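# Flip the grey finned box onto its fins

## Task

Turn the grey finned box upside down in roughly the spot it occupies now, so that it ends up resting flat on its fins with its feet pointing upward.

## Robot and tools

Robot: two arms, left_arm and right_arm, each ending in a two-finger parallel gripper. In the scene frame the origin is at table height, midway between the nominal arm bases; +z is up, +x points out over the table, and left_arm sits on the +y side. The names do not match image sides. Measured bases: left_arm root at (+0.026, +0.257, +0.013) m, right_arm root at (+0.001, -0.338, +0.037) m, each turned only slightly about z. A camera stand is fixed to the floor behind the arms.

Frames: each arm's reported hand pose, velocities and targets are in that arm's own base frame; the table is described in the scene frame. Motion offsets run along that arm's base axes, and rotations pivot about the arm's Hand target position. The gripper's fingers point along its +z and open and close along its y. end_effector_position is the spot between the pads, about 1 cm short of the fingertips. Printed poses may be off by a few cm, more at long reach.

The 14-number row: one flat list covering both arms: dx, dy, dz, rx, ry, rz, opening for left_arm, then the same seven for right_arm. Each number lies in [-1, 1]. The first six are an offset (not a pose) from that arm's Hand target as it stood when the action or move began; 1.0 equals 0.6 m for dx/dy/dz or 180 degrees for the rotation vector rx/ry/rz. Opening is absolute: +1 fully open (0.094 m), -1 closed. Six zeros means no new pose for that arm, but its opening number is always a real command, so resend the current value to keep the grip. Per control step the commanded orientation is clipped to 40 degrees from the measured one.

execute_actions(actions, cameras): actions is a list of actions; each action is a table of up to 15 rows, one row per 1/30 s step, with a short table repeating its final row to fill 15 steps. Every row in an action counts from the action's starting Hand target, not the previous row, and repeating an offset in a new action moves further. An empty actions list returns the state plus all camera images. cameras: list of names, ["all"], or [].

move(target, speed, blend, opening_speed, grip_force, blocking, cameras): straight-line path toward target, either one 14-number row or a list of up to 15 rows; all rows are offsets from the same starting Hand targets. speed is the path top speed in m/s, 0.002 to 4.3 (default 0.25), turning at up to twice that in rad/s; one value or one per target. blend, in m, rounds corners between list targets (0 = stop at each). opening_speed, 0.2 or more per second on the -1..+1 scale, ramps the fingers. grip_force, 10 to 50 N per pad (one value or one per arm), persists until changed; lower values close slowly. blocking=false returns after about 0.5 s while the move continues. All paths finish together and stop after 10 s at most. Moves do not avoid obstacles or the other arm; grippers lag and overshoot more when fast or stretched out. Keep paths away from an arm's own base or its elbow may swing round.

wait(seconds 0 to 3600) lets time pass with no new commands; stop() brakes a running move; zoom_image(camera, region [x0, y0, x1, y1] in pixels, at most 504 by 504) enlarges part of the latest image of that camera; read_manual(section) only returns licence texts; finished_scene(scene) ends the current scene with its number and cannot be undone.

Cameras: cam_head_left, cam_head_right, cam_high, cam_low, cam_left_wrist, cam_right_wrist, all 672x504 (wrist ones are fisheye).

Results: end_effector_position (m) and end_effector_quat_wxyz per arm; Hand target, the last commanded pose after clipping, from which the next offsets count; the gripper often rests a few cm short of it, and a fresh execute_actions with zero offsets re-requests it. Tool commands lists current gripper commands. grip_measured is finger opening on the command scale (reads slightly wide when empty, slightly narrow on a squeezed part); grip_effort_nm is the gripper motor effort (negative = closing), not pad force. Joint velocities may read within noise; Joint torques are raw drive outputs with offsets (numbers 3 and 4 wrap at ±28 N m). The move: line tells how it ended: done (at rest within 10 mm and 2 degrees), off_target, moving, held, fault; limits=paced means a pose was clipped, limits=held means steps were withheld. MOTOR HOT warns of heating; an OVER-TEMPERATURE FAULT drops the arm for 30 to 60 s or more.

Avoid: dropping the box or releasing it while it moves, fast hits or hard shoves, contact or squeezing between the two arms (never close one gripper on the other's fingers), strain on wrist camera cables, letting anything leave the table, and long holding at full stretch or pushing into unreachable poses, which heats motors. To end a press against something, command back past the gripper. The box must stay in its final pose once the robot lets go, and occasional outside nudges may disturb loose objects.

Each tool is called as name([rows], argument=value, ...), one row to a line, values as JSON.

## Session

execute_actions(actions=[], cameras=["cam_low","cam_head_left","cam_high"])

Scene clock: 0.00 s.
left_arm: end_effector_position=(+0.6531, -0.4940, +0.2906) grip_measured=+1.000 grip_effort_nm=n/a end_effector_quat_wxyz=(+0.305, +0.731, +0.608, -0.049) | right_arm: end_effector_position=(+0.3473, -0.2388, +0.2550) grip_measured=+1.000 grip_effort_nm=n/a end_effector_quat_wxyz=(+0.251, +0.689, +0.645, -0.215)
Joint positions: left_arm=[-0.593 2.294 2.624 -1.321 0.254 1.084 0.094] | right_arm=[-0.362 1.247 1.116 -1.135 0.611 1.178 0.094]
Joint velocities: within noise
Joint torques (N m): no reading
Heat: left arm: hottest elbow 36 °C; right arm: hottest elbow 34 °C.
Hand target: left_arm +0.6558, -0.4958, +0.2973; +0.314, +0.730, +0.606, -0.047 | right_arm +0.3539, -0.2413, +0.2678; +0.264, +0.691, +0.640, -0.209
Tool commands: left_gripper/opening=+1.0 right_gripper/opening=+1.0
Images, in order (width x height): cam_head_left 672x504, cam_high 672x504, cam_low 672x504.

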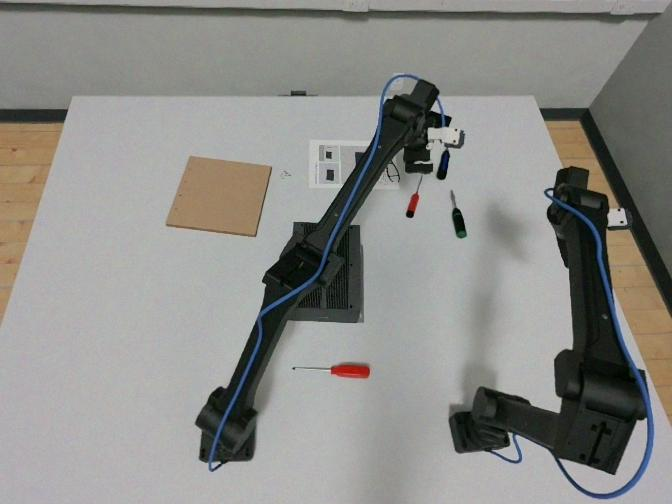

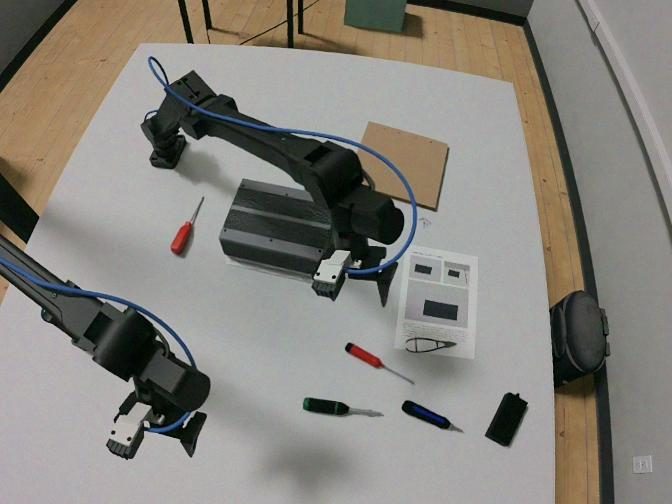

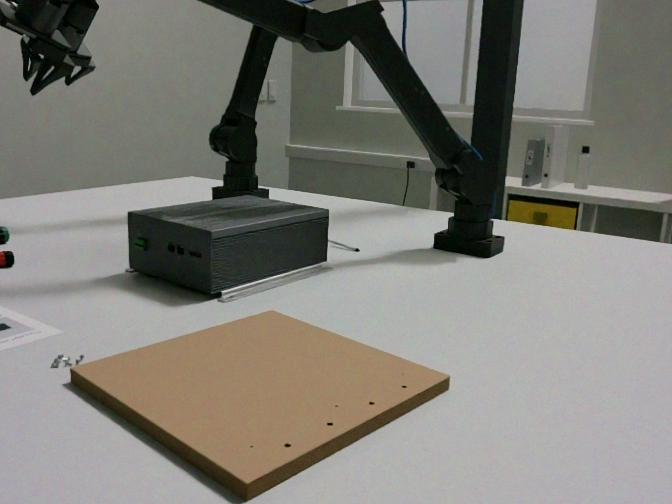

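move(target=[-0.56,0.81,-0.029,0.0346,0.2312,0.5374,-1,-0.09,0.435,-0.013,0.152,0.192,0.502,-1], speed=0.3, cameras=["cam_low","cam_head_left","cam_left_wrist","cam_right_wrist"])

Scene clock: 55.80 s.
left_arm: end_effector_position=(+0.3237, -0.0114, +0.2775) grip_measured=-0.988 grip_effort_nm=-0.60 end_effector_quat_wxyz=(+0.000, +0.009, +1.000, -0.001) | right_arm: end_effector_position=(+0.2887, +0.0151, +0.2430) grip_measured=-0.986 grip_effort_nm=-0.77 end_effector_quat_wxyz=(-0.016, +0.010, +1.000, -0.002)
Joint positions: left_arm=[-0.033 1.185 1.234 -1.619 0.002 -0.016 0.001] | right_arm=[0.055 1.113 1.089 -1.579 0.002 0.075 0.001]
Joint torques (N m): left_arm=[-0.38 -6.83 8.79 0.25 0.01 -0.33] | right_arm=[0.26 -4.31 11.54 0.34 -0.14 -0.08]
Heat: left arm: hottest elbow 45 °C; right arm: hottest elbow 44 °C.
Hand target: left_arm +0.3197, -0.0098, +0.2798; -0.001, +0.000, +1.000, +0.000 | right_arm +0.3000, +0.0197, +0.2600; +0.000, -0.001, +1.000, +0.000
Off the commanded pose: left_arm 0.005 m, 1 deg | right_arm 0.021 m, 2 deg.
move: off_target (right_arm)
Images, in order (width x height): cam_head_left 672x504, cam_low 672x504, cam_left_wrist 672x504, cam_right_wrist 672x504.

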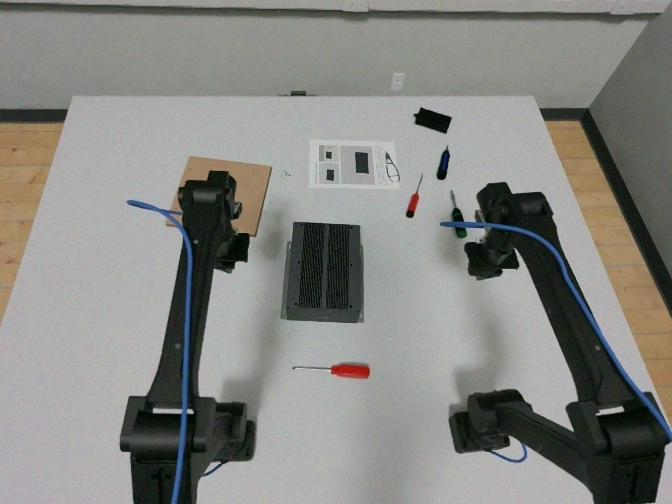

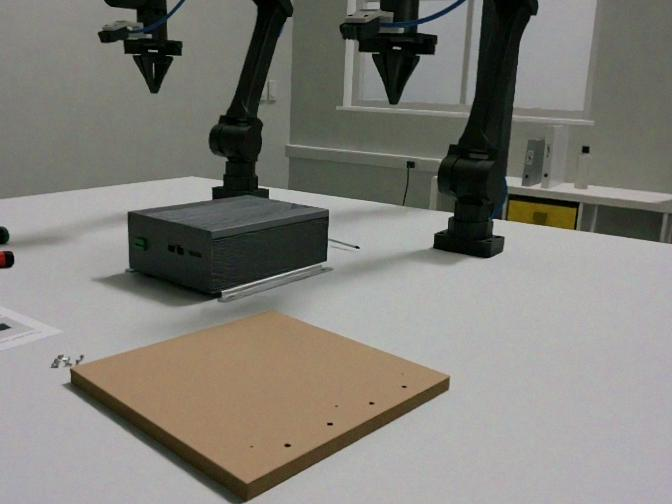

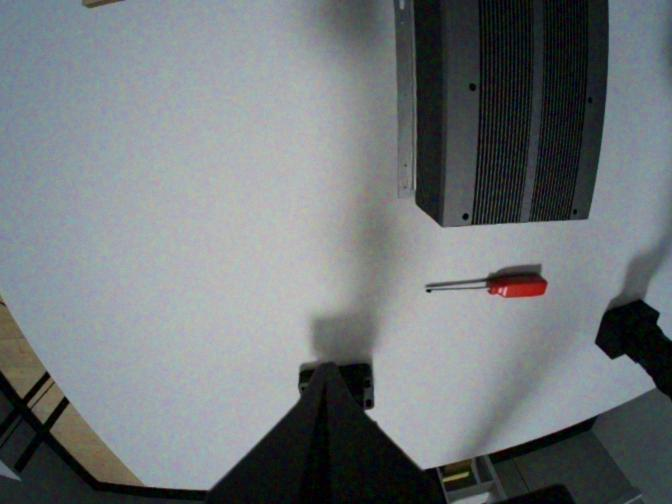

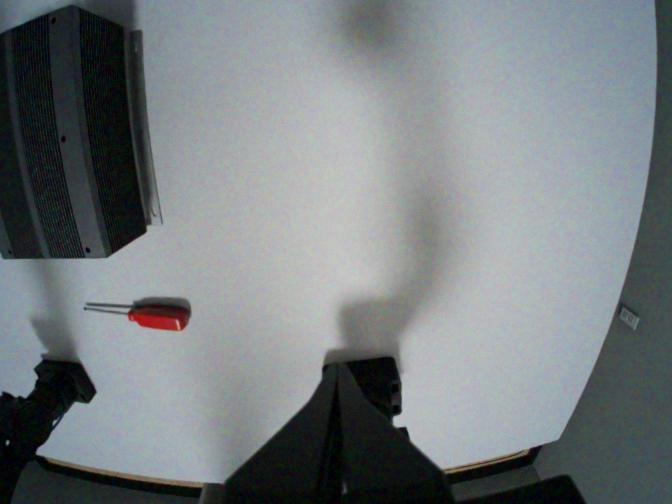

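move([
  [0.033,-0.017,-0.2,-0.361,0.0003,-0.0011,-1,0.05,0.167,-0.2,0.3609,-0.0136,-0.0218,-1],
  [0.033,-0.118,-0.393,-0.361,0.0003,-0.0011,-1,0.05,0.305,-0.383,0.3609,-0.0136,-0.0218,-1],
], speed=0.22, cameras=["cam_head_left","cam_left_wrist","cam_right_wrist"])

Scene clock: 110.20 s.
left_arm: end_effector_position=(+0.3402, -0.0783, +0.0471) grip_measured=-0.988 grip_effort_nm=-0.60 end_effector_quat_wxyz=(+0.004, +0.005, +0.844, -0.536) | right_arm: end_effector_position=(+0.3299, +0.1983, +0.0285) grip_measured=-0.986 grip_effort_nm=-0.77 end_effector_quat_wxyz=(+0.017, +0.039, +0.843, +0.536)
Joint positions: left_arm=[0.23 1.737 0.812 -1.097 1.078 0.516 0.001] | right_arm=[0.13 1.618 0.546 -0.081 -1.088 0.479 0.001]
Joint torques (N m): left_arm=[-1.38 -9.35 4.72 0.27 0.75 -0.23] | right_arm=[0.79 -9.23 4.1 1.98 -0.49 -0.06]
Heat: left arm: hottest elbow 45 °C; right arm: hottest elbow 50 °C.
Hand target: left_arm +0.3396, -0.0806, +0.0441; -0.001, +0.002, +0.843, -0.537 | right_arm +0.3300, +0.2027, +0.0302; +0.021, +0.032, +0.843, +0.537
Off the commanded pose: left_arm 0.004 m, 1 deg | right_arm 0.005 m, 1 deg.
move: done

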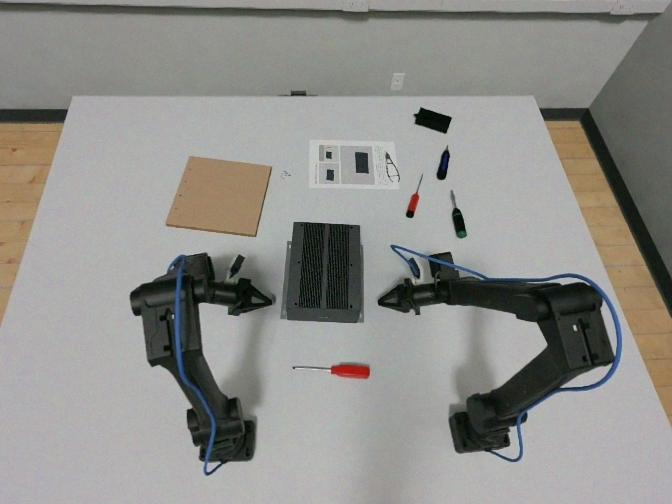

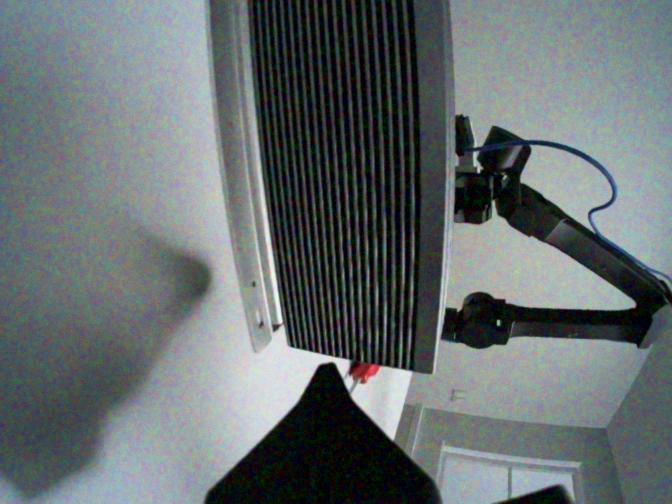

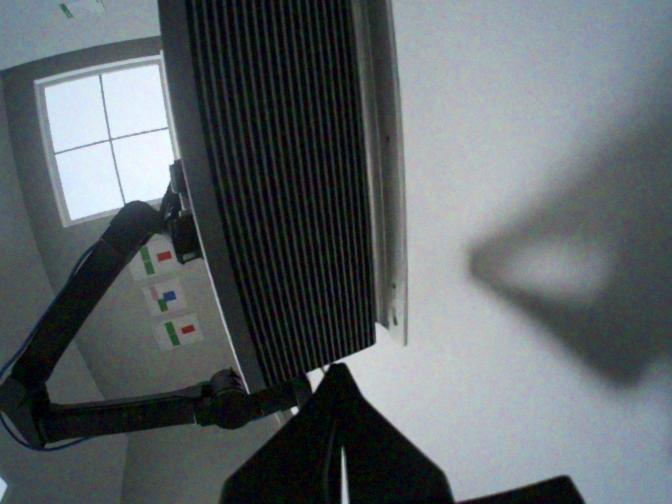

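move([
  [0.037,-0.04,0,0,0,0,-1,0.015,0.06,0,0,0,0,-1],
  [0.02,-0.15,0,0,0,0,-1,0.0,0.183,0,0,0,0,-1],
], speed=0.08, blend=0.005)

Scene clock: 133.80 s.
left_arm: end_effector_position=(+0.3702, -0.1188, +0.0444) grip_measured=-0.988 grip_effort_nm=-0.60 end_effector_quat_wxyz=(+0.038, -0.037, +0.853, -0.520) | right_arm: end_effector_position=(+0.3385, +0.2562, +0.0269) grip_measured=-0.986 grip_effort_nm=-0.77 end_effector_quat_wxyz=(+0.037, +0.090, +0.844, +0.527)
Joint positions: left_arm=[0.1 1.654 0.732 -0.617 1.096 -0.006 0.001] | right_arm=[0.32 1.639 0.502 0.334 -0.908 0.923 0.001]
Joint torques (N m): left_arm=[-10.87 -8.88 4.46 1.2 2.14 -0.36] | right_arm=[9.93 -5.48 7.69 3.15 -0.34 0.05]
Heat: left arm: hottest elbow 42 °C; right arm: hottest elbow 44 °C.
Hand target: left_arm +0.3515, -0.1706, +0.0440; -0.001, +0.002, +0.844, -0.537 | right_arm +0.3300, +0.3126, +0.0303; +0.021, +0.032, +0.843, +0.537
Off the commanded pose: left_arm 0.055 m, 7 deg | right_arm 0.057 m, 7 deg.
move: off_target (left_arm, right_arm)

move([
  [-0.025,0.0,0.15,0,0,0,-1,-0.01,0.0,0.15,0,0,0,-1],
  [-0.06,0.0,0.26,0,0,0,-1,-0.045,0.0,0.26,0,0,0,-1],
], speed=0.08, blend=0.02, cameras=["cam_head_left","cam_low"])

Scene clock: 145.23 s.
left_arm: end_effector_position=(+0.3057, -0.1254, +0.1418) grip_measured=-0.988 grip_effort_nm=-0.60 end_effector_quat_wxyz=(-0.017, -0.060, +0.866, -0.496) | right_arm: end_effector_position=(+0.2864, +0.2510, +0.1181) grip_measured=-0.986 grip_effort_nm=-0.77 end_effector_quat_wxyz=(-0.003, +0.123, +0.865, +0.487)
Joint positions: left_arm=[0.082 1.306 0.724 -1.068 1.036 -0.012 0.001] | right_arm=[0.375 1.185 0.509 -0.226 -0.836 0.963 0.001]
Joint torques (N m): left_arm=[-9.58 -10.64 12.98 -0.69 4.73 -0.24] | right_arm=[7.77 -7.36 15.46 3.03 -2.69 -0.06]
Heat: left arm: hottest elbow 41 °C; right arm: hottest elbow 44 °C.
Hand target: left_arm +0.3155, -0.1705, +0.2000; -0.001, +0.002, +0.844, -0.537 | right_arm +0.3029, +0.3126, +0.1861; +0.020, +0.032, +0.843, +0.537
Off the commanded pose: left_arm 0.074 m, 9 deg | right_arm 0.093 m, 13 deg.
move: off_target (left_arm, right_arm)

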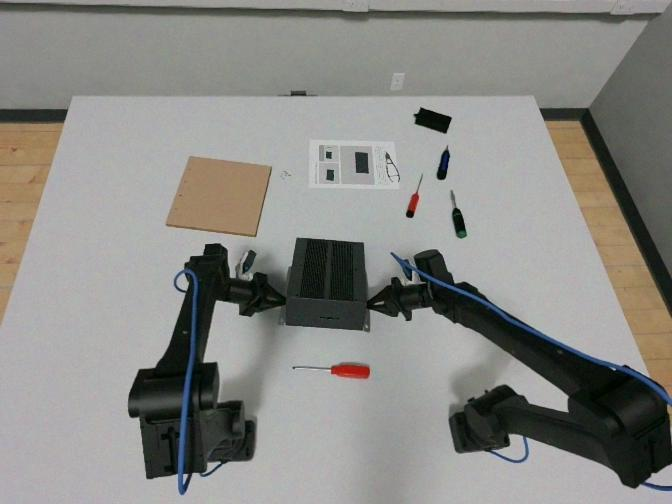

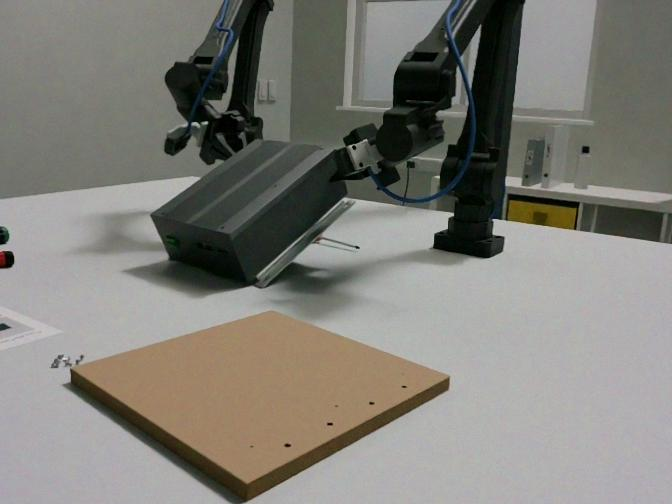

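move([
  [0.033,0.0,0.083,0,0,0,-1,0.033,-0.003,0.083,0,0,0,-1],
  [0.208,-0.003,0.033,0,0,0,-1,0.208,-0.0175,0.033,0,0,0,-1],
], speed=0.08, blend=0.02, cameras=["cam_head_left","cam_low"])

Scene clock: 160.80 s.
left_arm: end_effector_position=(+0.4494, -0.1143, +0.2247) grip_measured=-0.988 grip_effort_nm=-0.60 end_effector_quat_wxyz=(+0.046, -0.035, +0.851, -0.521) | right_arm: end_effector_position=(+0.4009, +0.2586, +0.1760) grip_measured=-0.986 grip_effort_nm=-0.77 end_effector_quat_wxyz=(-0.005, +0.094, +0.849, +0.520)
Joint positions: left_arm=[0.093 1.516 1.154 -1.138 1.101 -0.032 0.001] | right_arm=[0.267 1.416 0.87 -0.417 -0.977 0.817 0.001]
Joint torques (N m): left_arm=[-10.81 -8.7 9.07 0.23 1.9 -0.23] | right_arm=[4.37 -5.71 15.06 3 -0.84 -0.24]
Heat: left arm: hottest wrist yaw 55 °C; right arm: hottest elbow 49 °C.
Hand target: left_arm +0.4403, -0.1724, +0.2200; -0.001, +0.002, +0.844, -0.537 | right_arm +0.4277, +0.3021, +0.2060; +0.020, +0.032, +0.843, +0.537
Off the commanded pose: left_arm 0.059 m, 7 deg | right_arm 0.059 m, 8 deg.
move: off_target (left_arm, right_arm)

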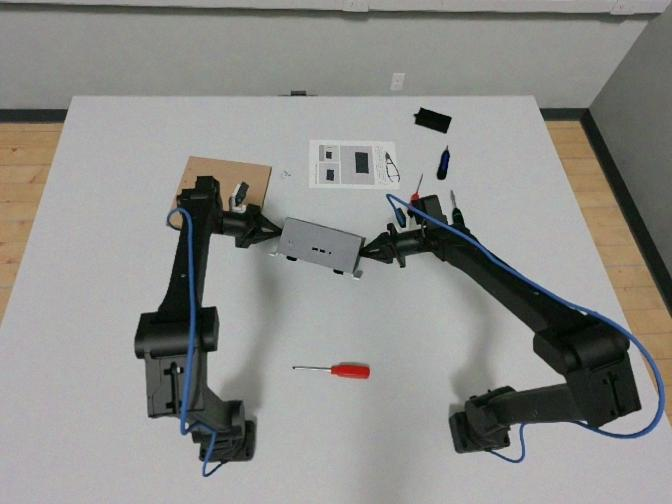

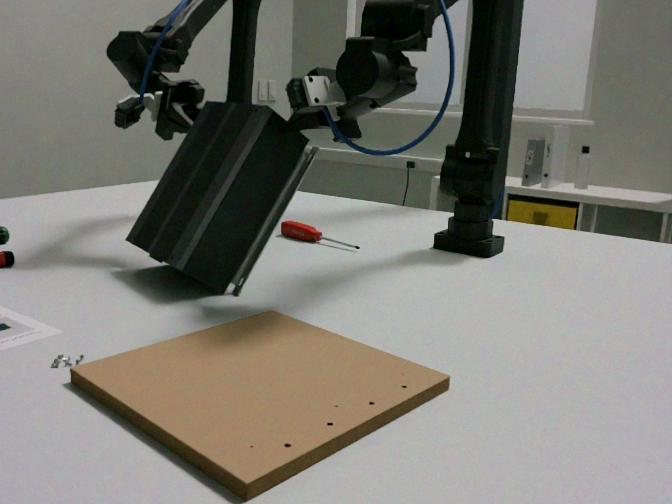

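move(target=[0.075, 0.0, -0.02, 0, 0, 0, -1, 0.14, 0.0, 0.035, 0, 0, 0, -1], speed=0.1, cameras=["cam_head_left", "cam_low"])

Scene clock: 187.53 s.
left_arm: end_effector_position=(+0.4875, -0.1194, +0.2113) grip_measured=-0.988 grip_effort_nm=-0.60 end_effector_quat_wxyz=(+0.034, -0.033, +0.848, -0.528) | right_arm: end_effector_position=(+0.5046, +0.2459, +0.1840) grip_measured=-0.986 grip_effort_nm=-0.77 end_effector_quat_wxyz=(+0.009, +0.104, +0.853, +0.512)
Joint positions: left_arm=[0.077 1.637 1.256 -1.138 1.114 -0.033 0.001] | right_arm=[0.194 1.636 1.163 -0.556 -0.981 0.731 0.001]
Joint torques (N m): left_arm=[-9.47 -10.4 9.98 0.62 1.44 -0.24] | right_arm=[6.3 -13.33 13.96 1.77 -2.13 -0.14]
Heat: left arm: hottest elbow 44 °C; right arm: hottest elbow 60 °C.
Hand target: left_arm +0.4853, -0.1723, +0.2079; -0.001, +0.002, +0.844, -0.537 | right_arm +0.5117, +0.3021, +0.2270; +0.020, +0.032, +0.843, +0.537
Off the commanded pose: left_arm 0.053 m, 6 deg | right_arm 0.071 m, 9 deg.
move: off_target (left_arm, right_arm)

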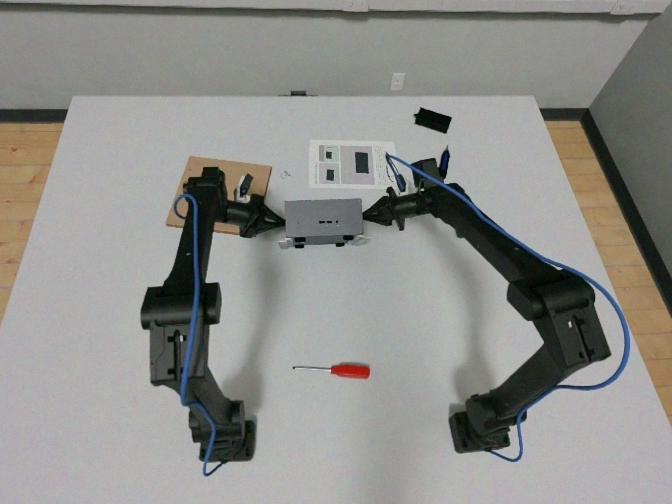

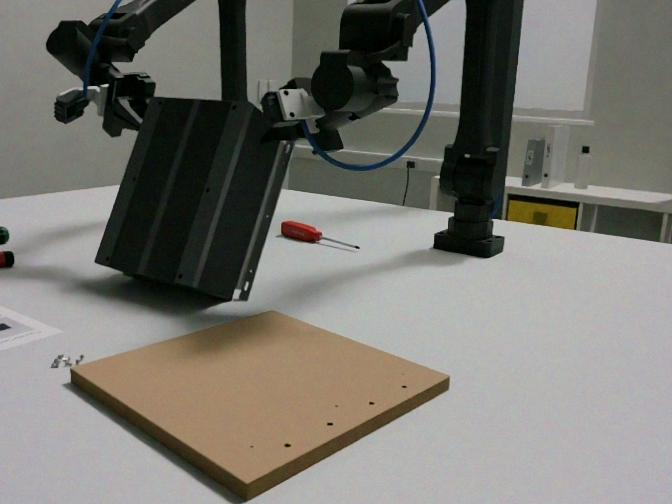

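move([
  [0.108, -0.033, -0.015, 0, 0, 0, -1, 0.11, 0.025, -0.015, 0, 0, 0, -1],
  [0.2, -0.055, -0.015, 0, 0, 0, -1, 0.2, 0.04, -0.015, 0, 0, 0, -1],
], speed=0.1, blend=0.01, cameras=["cam_head_left", "cam_low"])

Scene clock: 234.43 s.
left_arm: end_effector_position=(+0.6014, -0.1150, +0.1986) grip_measured=-0.988 grip_effort_nm=-0.60 end_effector_quat_wxyz=(+0.035, -0.058, +0.849, -0.524) | right_arm: end_effector_position=(+0.6471, +0.2488, +0.1925) grip_measured=-0.986 grip_effort_nm=-0.77 end_effector_quat_wxyz=(+0.040, +0.098, +0.849, +0.517)
Joint positions: left_arm=[0.068 1.9 1.589 -1.129 1.1 -0.15 0.001] | right_arm=[0.157 1.943 1.614 -0.659 -0.984 0.706 0.001]
Joint torques (N m): left_arm=[-12.63 -14.1 12.48 0.84 1.84 -0.19] | right_arm=[7.65 -18.08 12.11 1.17 -2.35 -0.22]
Heat: left arm: hottest elbow 47 °C; right arm: hottest elbow 57 °C.
Hand target: left_arm +0.6053, -0.2053, +0.1989; -0.001, +0.002, +0.844, -0.537 | right_arm +0.6317, +0.3261, +0.2181; +0.021, +0.032, +0.843, +0.537
Off the commanded pose: left_arm 0.090 m, 8 deg | right_arm 0.083 m, 8 deg.
move: off_target (left_arm, right_arm)

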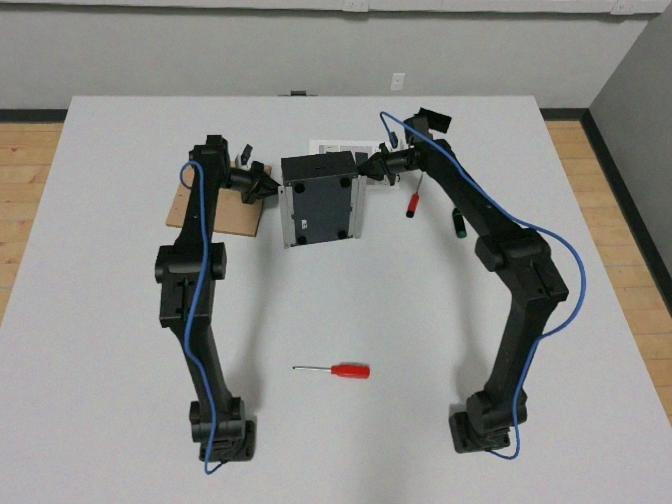

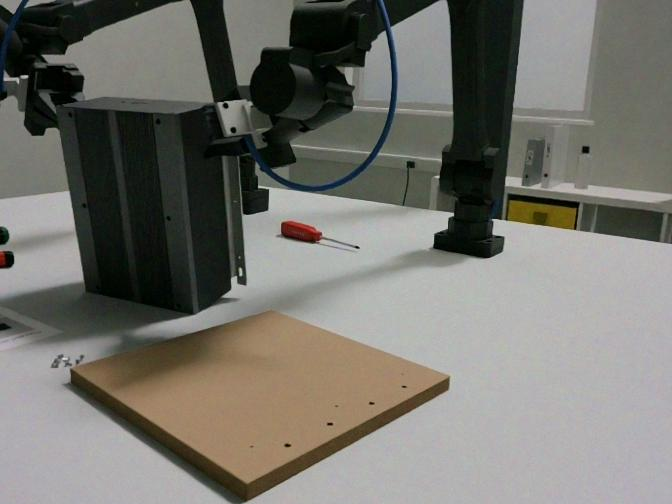

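move([
  [0.167, -0.02, -0.033, 0, 0, 0, -1, 0.142, 0.02, -0.025, 0, 0, 0, -1],
  [0.167, -0.045, -0.1, 0, 0, 0, -1, 0.142, 0.05, -0.092, 0, 0, 0, -1],
], speed=0.1, blend=0.015, cameras=["cam_head_left", "cam_low"])

Scene clock: 256.83 s.
left_arm: end_effector_position=(+0.7054, -0.1129, +0.0706) grip_measured=-0.989 grip_effort_nm=-0.57 end_effector_quat_wxyz=(-0.003, -0.086, +0.853, -0.514) | right_arm: end_effector_position=(+0.7253, +0.2427, +0.0458) grip_measured=-0.986 grip_effort_nm=-0.74 end_effector_quat_wxyz=(-0.012, +0.141, +0.857, +0.495)
Joint positions: left_arm=[0.058 2.321 1.961 -1.143 1.08 -0.182 0.001] | right_arm=[0.134 2.331 1.909 -0.724 -0.977 0.689 0.001]
Joint torques (N m): left_arm=[-14.04 -27.16 11.32 1.22 2.83 -0.34] | right_arm=[10.4 -32.44 11.07 2.63 -3.04 0.05]
Heat: left arm: hottest elbow 48 °C; right arm: hottest elbow 55 °C.
Hand target: left_arm +0.7055, -0.2324, +0.1390; -0.001, +0.002, +0.844, -0.537 | right_arm +0.7169, +0.3560, +0.1630; +0.020, +0.032, +0.843, +0.537
Off the commanded pose: left_arm 0.138 m, 10 deg | right_arm 0.163 m, 14 deg.
move: off_target (left_arm, right_arm)

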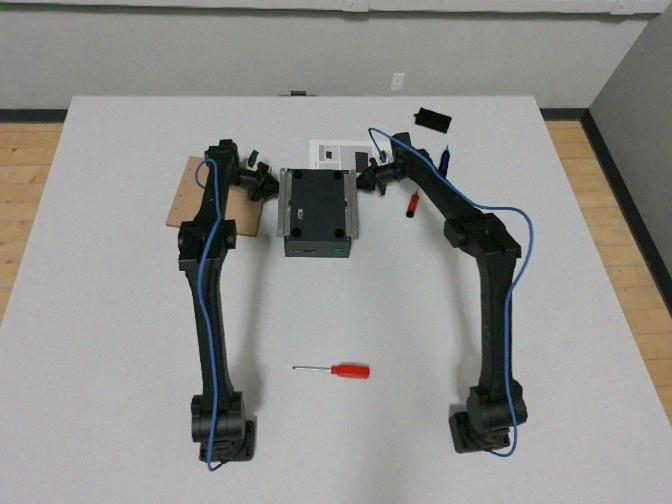

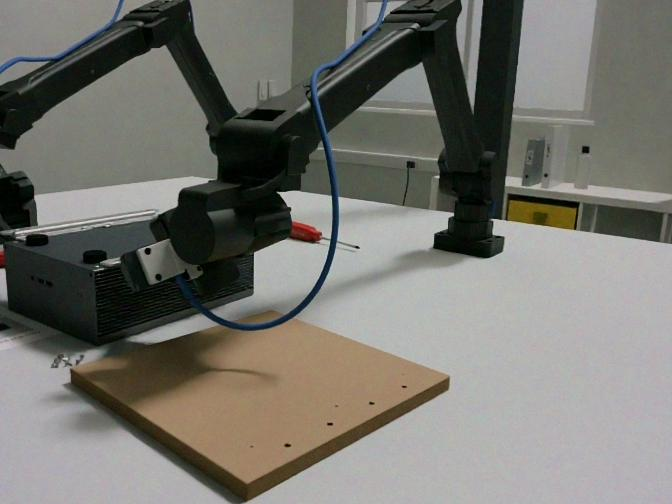

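zoom_image(camera="cam_head_left", region=[240, 130, 410, 280])

zoom_image(camera="cam_low", region=[0, 180, 320, 380])

Scaled by 2.965.

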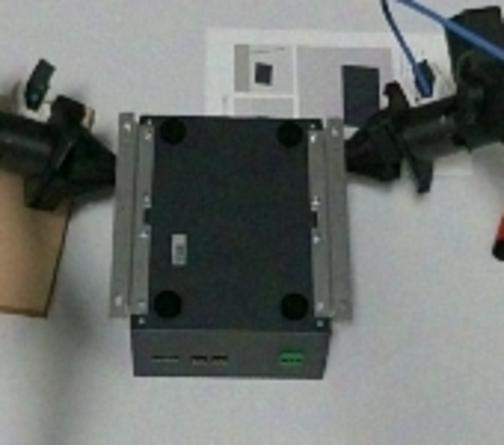

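Scaled by 1.575.

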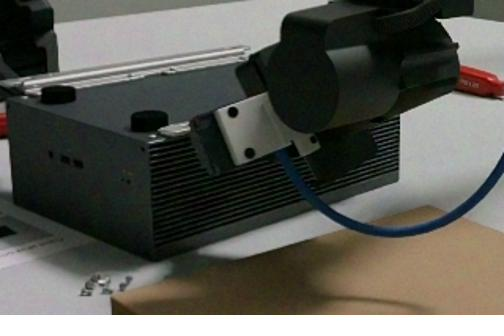

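move([
  [0, 0, -0.1, 0, 0, 0, -1, 0, 0, -0.14, 0, 0, 0, -1],
  [-0.175, 0.0, -0.12, 0, 0, 0, -1, -0.175, -0.036, -0.17, 0, 0, 0, -1],
  [-0.35, 0.0, -0.12, 0, 0, 0, -1, -0.36, -0.072, -0.18, 0, 0, 0, -1],
], speed=0.08, blend=0.01, cameras=["cam_head_left", "cam_low"])

Scene clock: 302.30 s.
left_arm: end_effector_position=(+0.5241, -0.1503, +0.0671) grip_measured=-0.989 grip_effort_nm=-0.57 end_effector_quat_wxyz=(+0.047, -0.051, +0.849, -0.523) | right_arm: end_effector_position=(+0.5437, +0.2155, +0.0402) grip_measured=-0.986 grip_effort_nm=-0.74 end_effector_quat_wxyz=(+0.069, +0.108, +0.848, +0.514)
Joint positions: left_arm=[0.008 1.869 1.133 -0.562 1.087 -0.277 0.001] | right_arm=[0.132 1.906 1.062 -0.093 -0.96 0.725 0.001]
Joint torques (N m): left_arm=[-13.04 -14.92 5.83 1.22 1.76 -0.32] | right_arm=[12.4 -16.73 5.22 1.7 -2.63 -0.01]
Heat: left arm: hottest wrist yaw 48 °C; right arm: hottest elbow 54 °C.
Hand target: left_arm +0.4955, -0.2324, +0.0669; -0.001, +0.002, +0.844, -0.537 | right_arm +0.5009, +0.3128, +0.0549; +0.021, +0.032, +0.843, +0.537
Off the commanded pose: left_arm 0.087 m, 8 deg | right_arm 0.107 m, 11 deg.
move: off_target (left_arm, right_arm)

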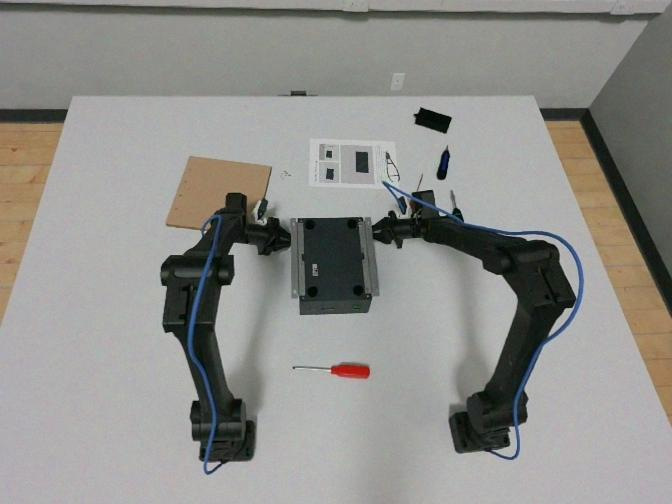

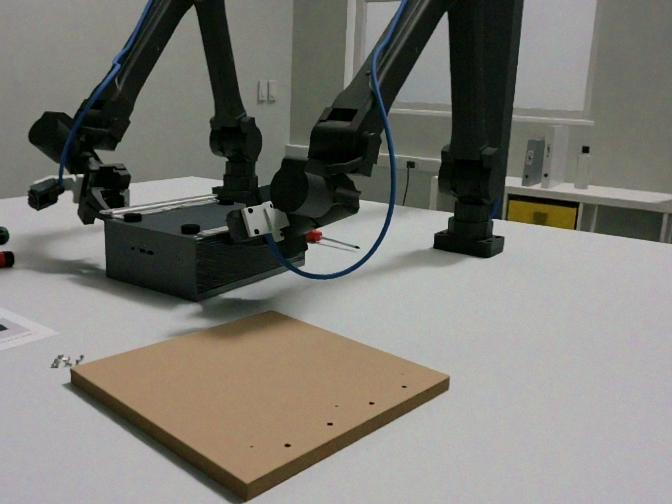

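move([
  [0.035, 0.06, 0, 0, 0, 0, -1, 0.045, 0.06, 0, 0, 0, 0, -1],
  [0.035, 0.11, 0.01, 0, 0, 0, -1, 0.045, -0.01, 0.0, 0, 0, 0, -1],
  [0.035, 0.30, 0.01, 0, 0, 0, -1, 0.045, -0.3, 0.0, 0, 0, 0, -1],
], speed=0.06, blend=0.01, cameras=["cam_head_left", "cam_low"])

Scene clock: 325.23 s.
left_arm: end_effector_position=(+0.5060, -0.0580, +0.0766) grip_measured=-0.989 grip_effort_nm=-0.57 end_effector_quat_wxyz=(-0.005, -0.001, +0.843, -0.538) | right_arm: end_effector_position=(+0.5127, +0.1376, +0.0486) grip_measured=-0.986 grip_effort_nm=-0.75 end_effector_quat_wxyz=(+0.006, +0.041, +0.844, +0.535)
Joint positions: left_arm=[0.195 1.999 1.356 -1.337 1.093 0.444 0.001] | right_arm=[-0.038 1.942 1.186 -0.77 -1.129 0.087 0.001]
Joint torques (N m): left_arm=[-0.15 -13.98 9.4 -0.43 0.54 0.03] | right_arm=[-1.32 -14.04 8.27 0.28 -0.84 -0.26]
Heat: left arm: hottest elbow 46 °C; right arm: hottest elbow 49 °C.
Hand target: left_arm +0.5165, -0.0524, +0.0730; -0.001, +0.002, +0.844, -0.537 | right_arm +0.5280, +0.1327, +0.0548; +0.020, +0.032, +0.843, +0.537
Off the commanded pose: left_arm 0.012 m, 1 deg | right_arm 0.017 m, 2 deg.
move: off_target (left_arm, right_arm)

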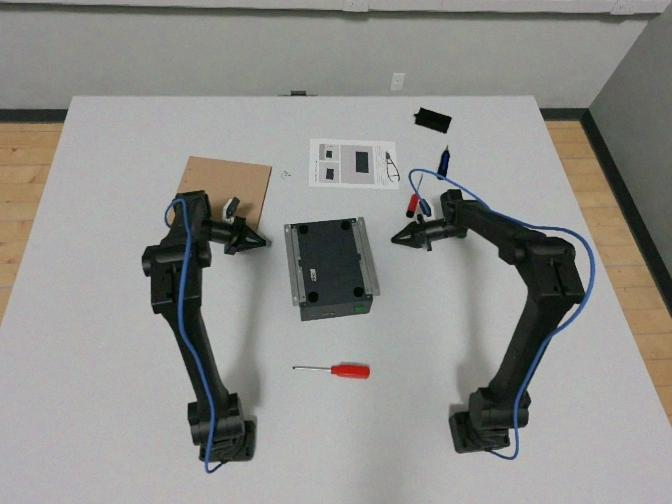

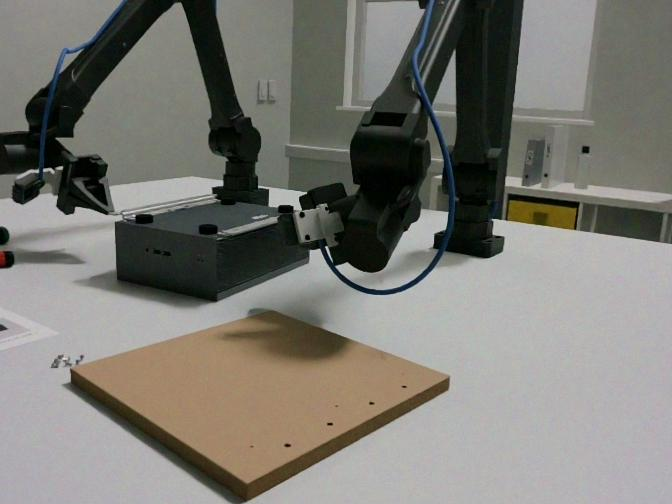

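finished_scene(scene=2)

The scene is finished: the task was done.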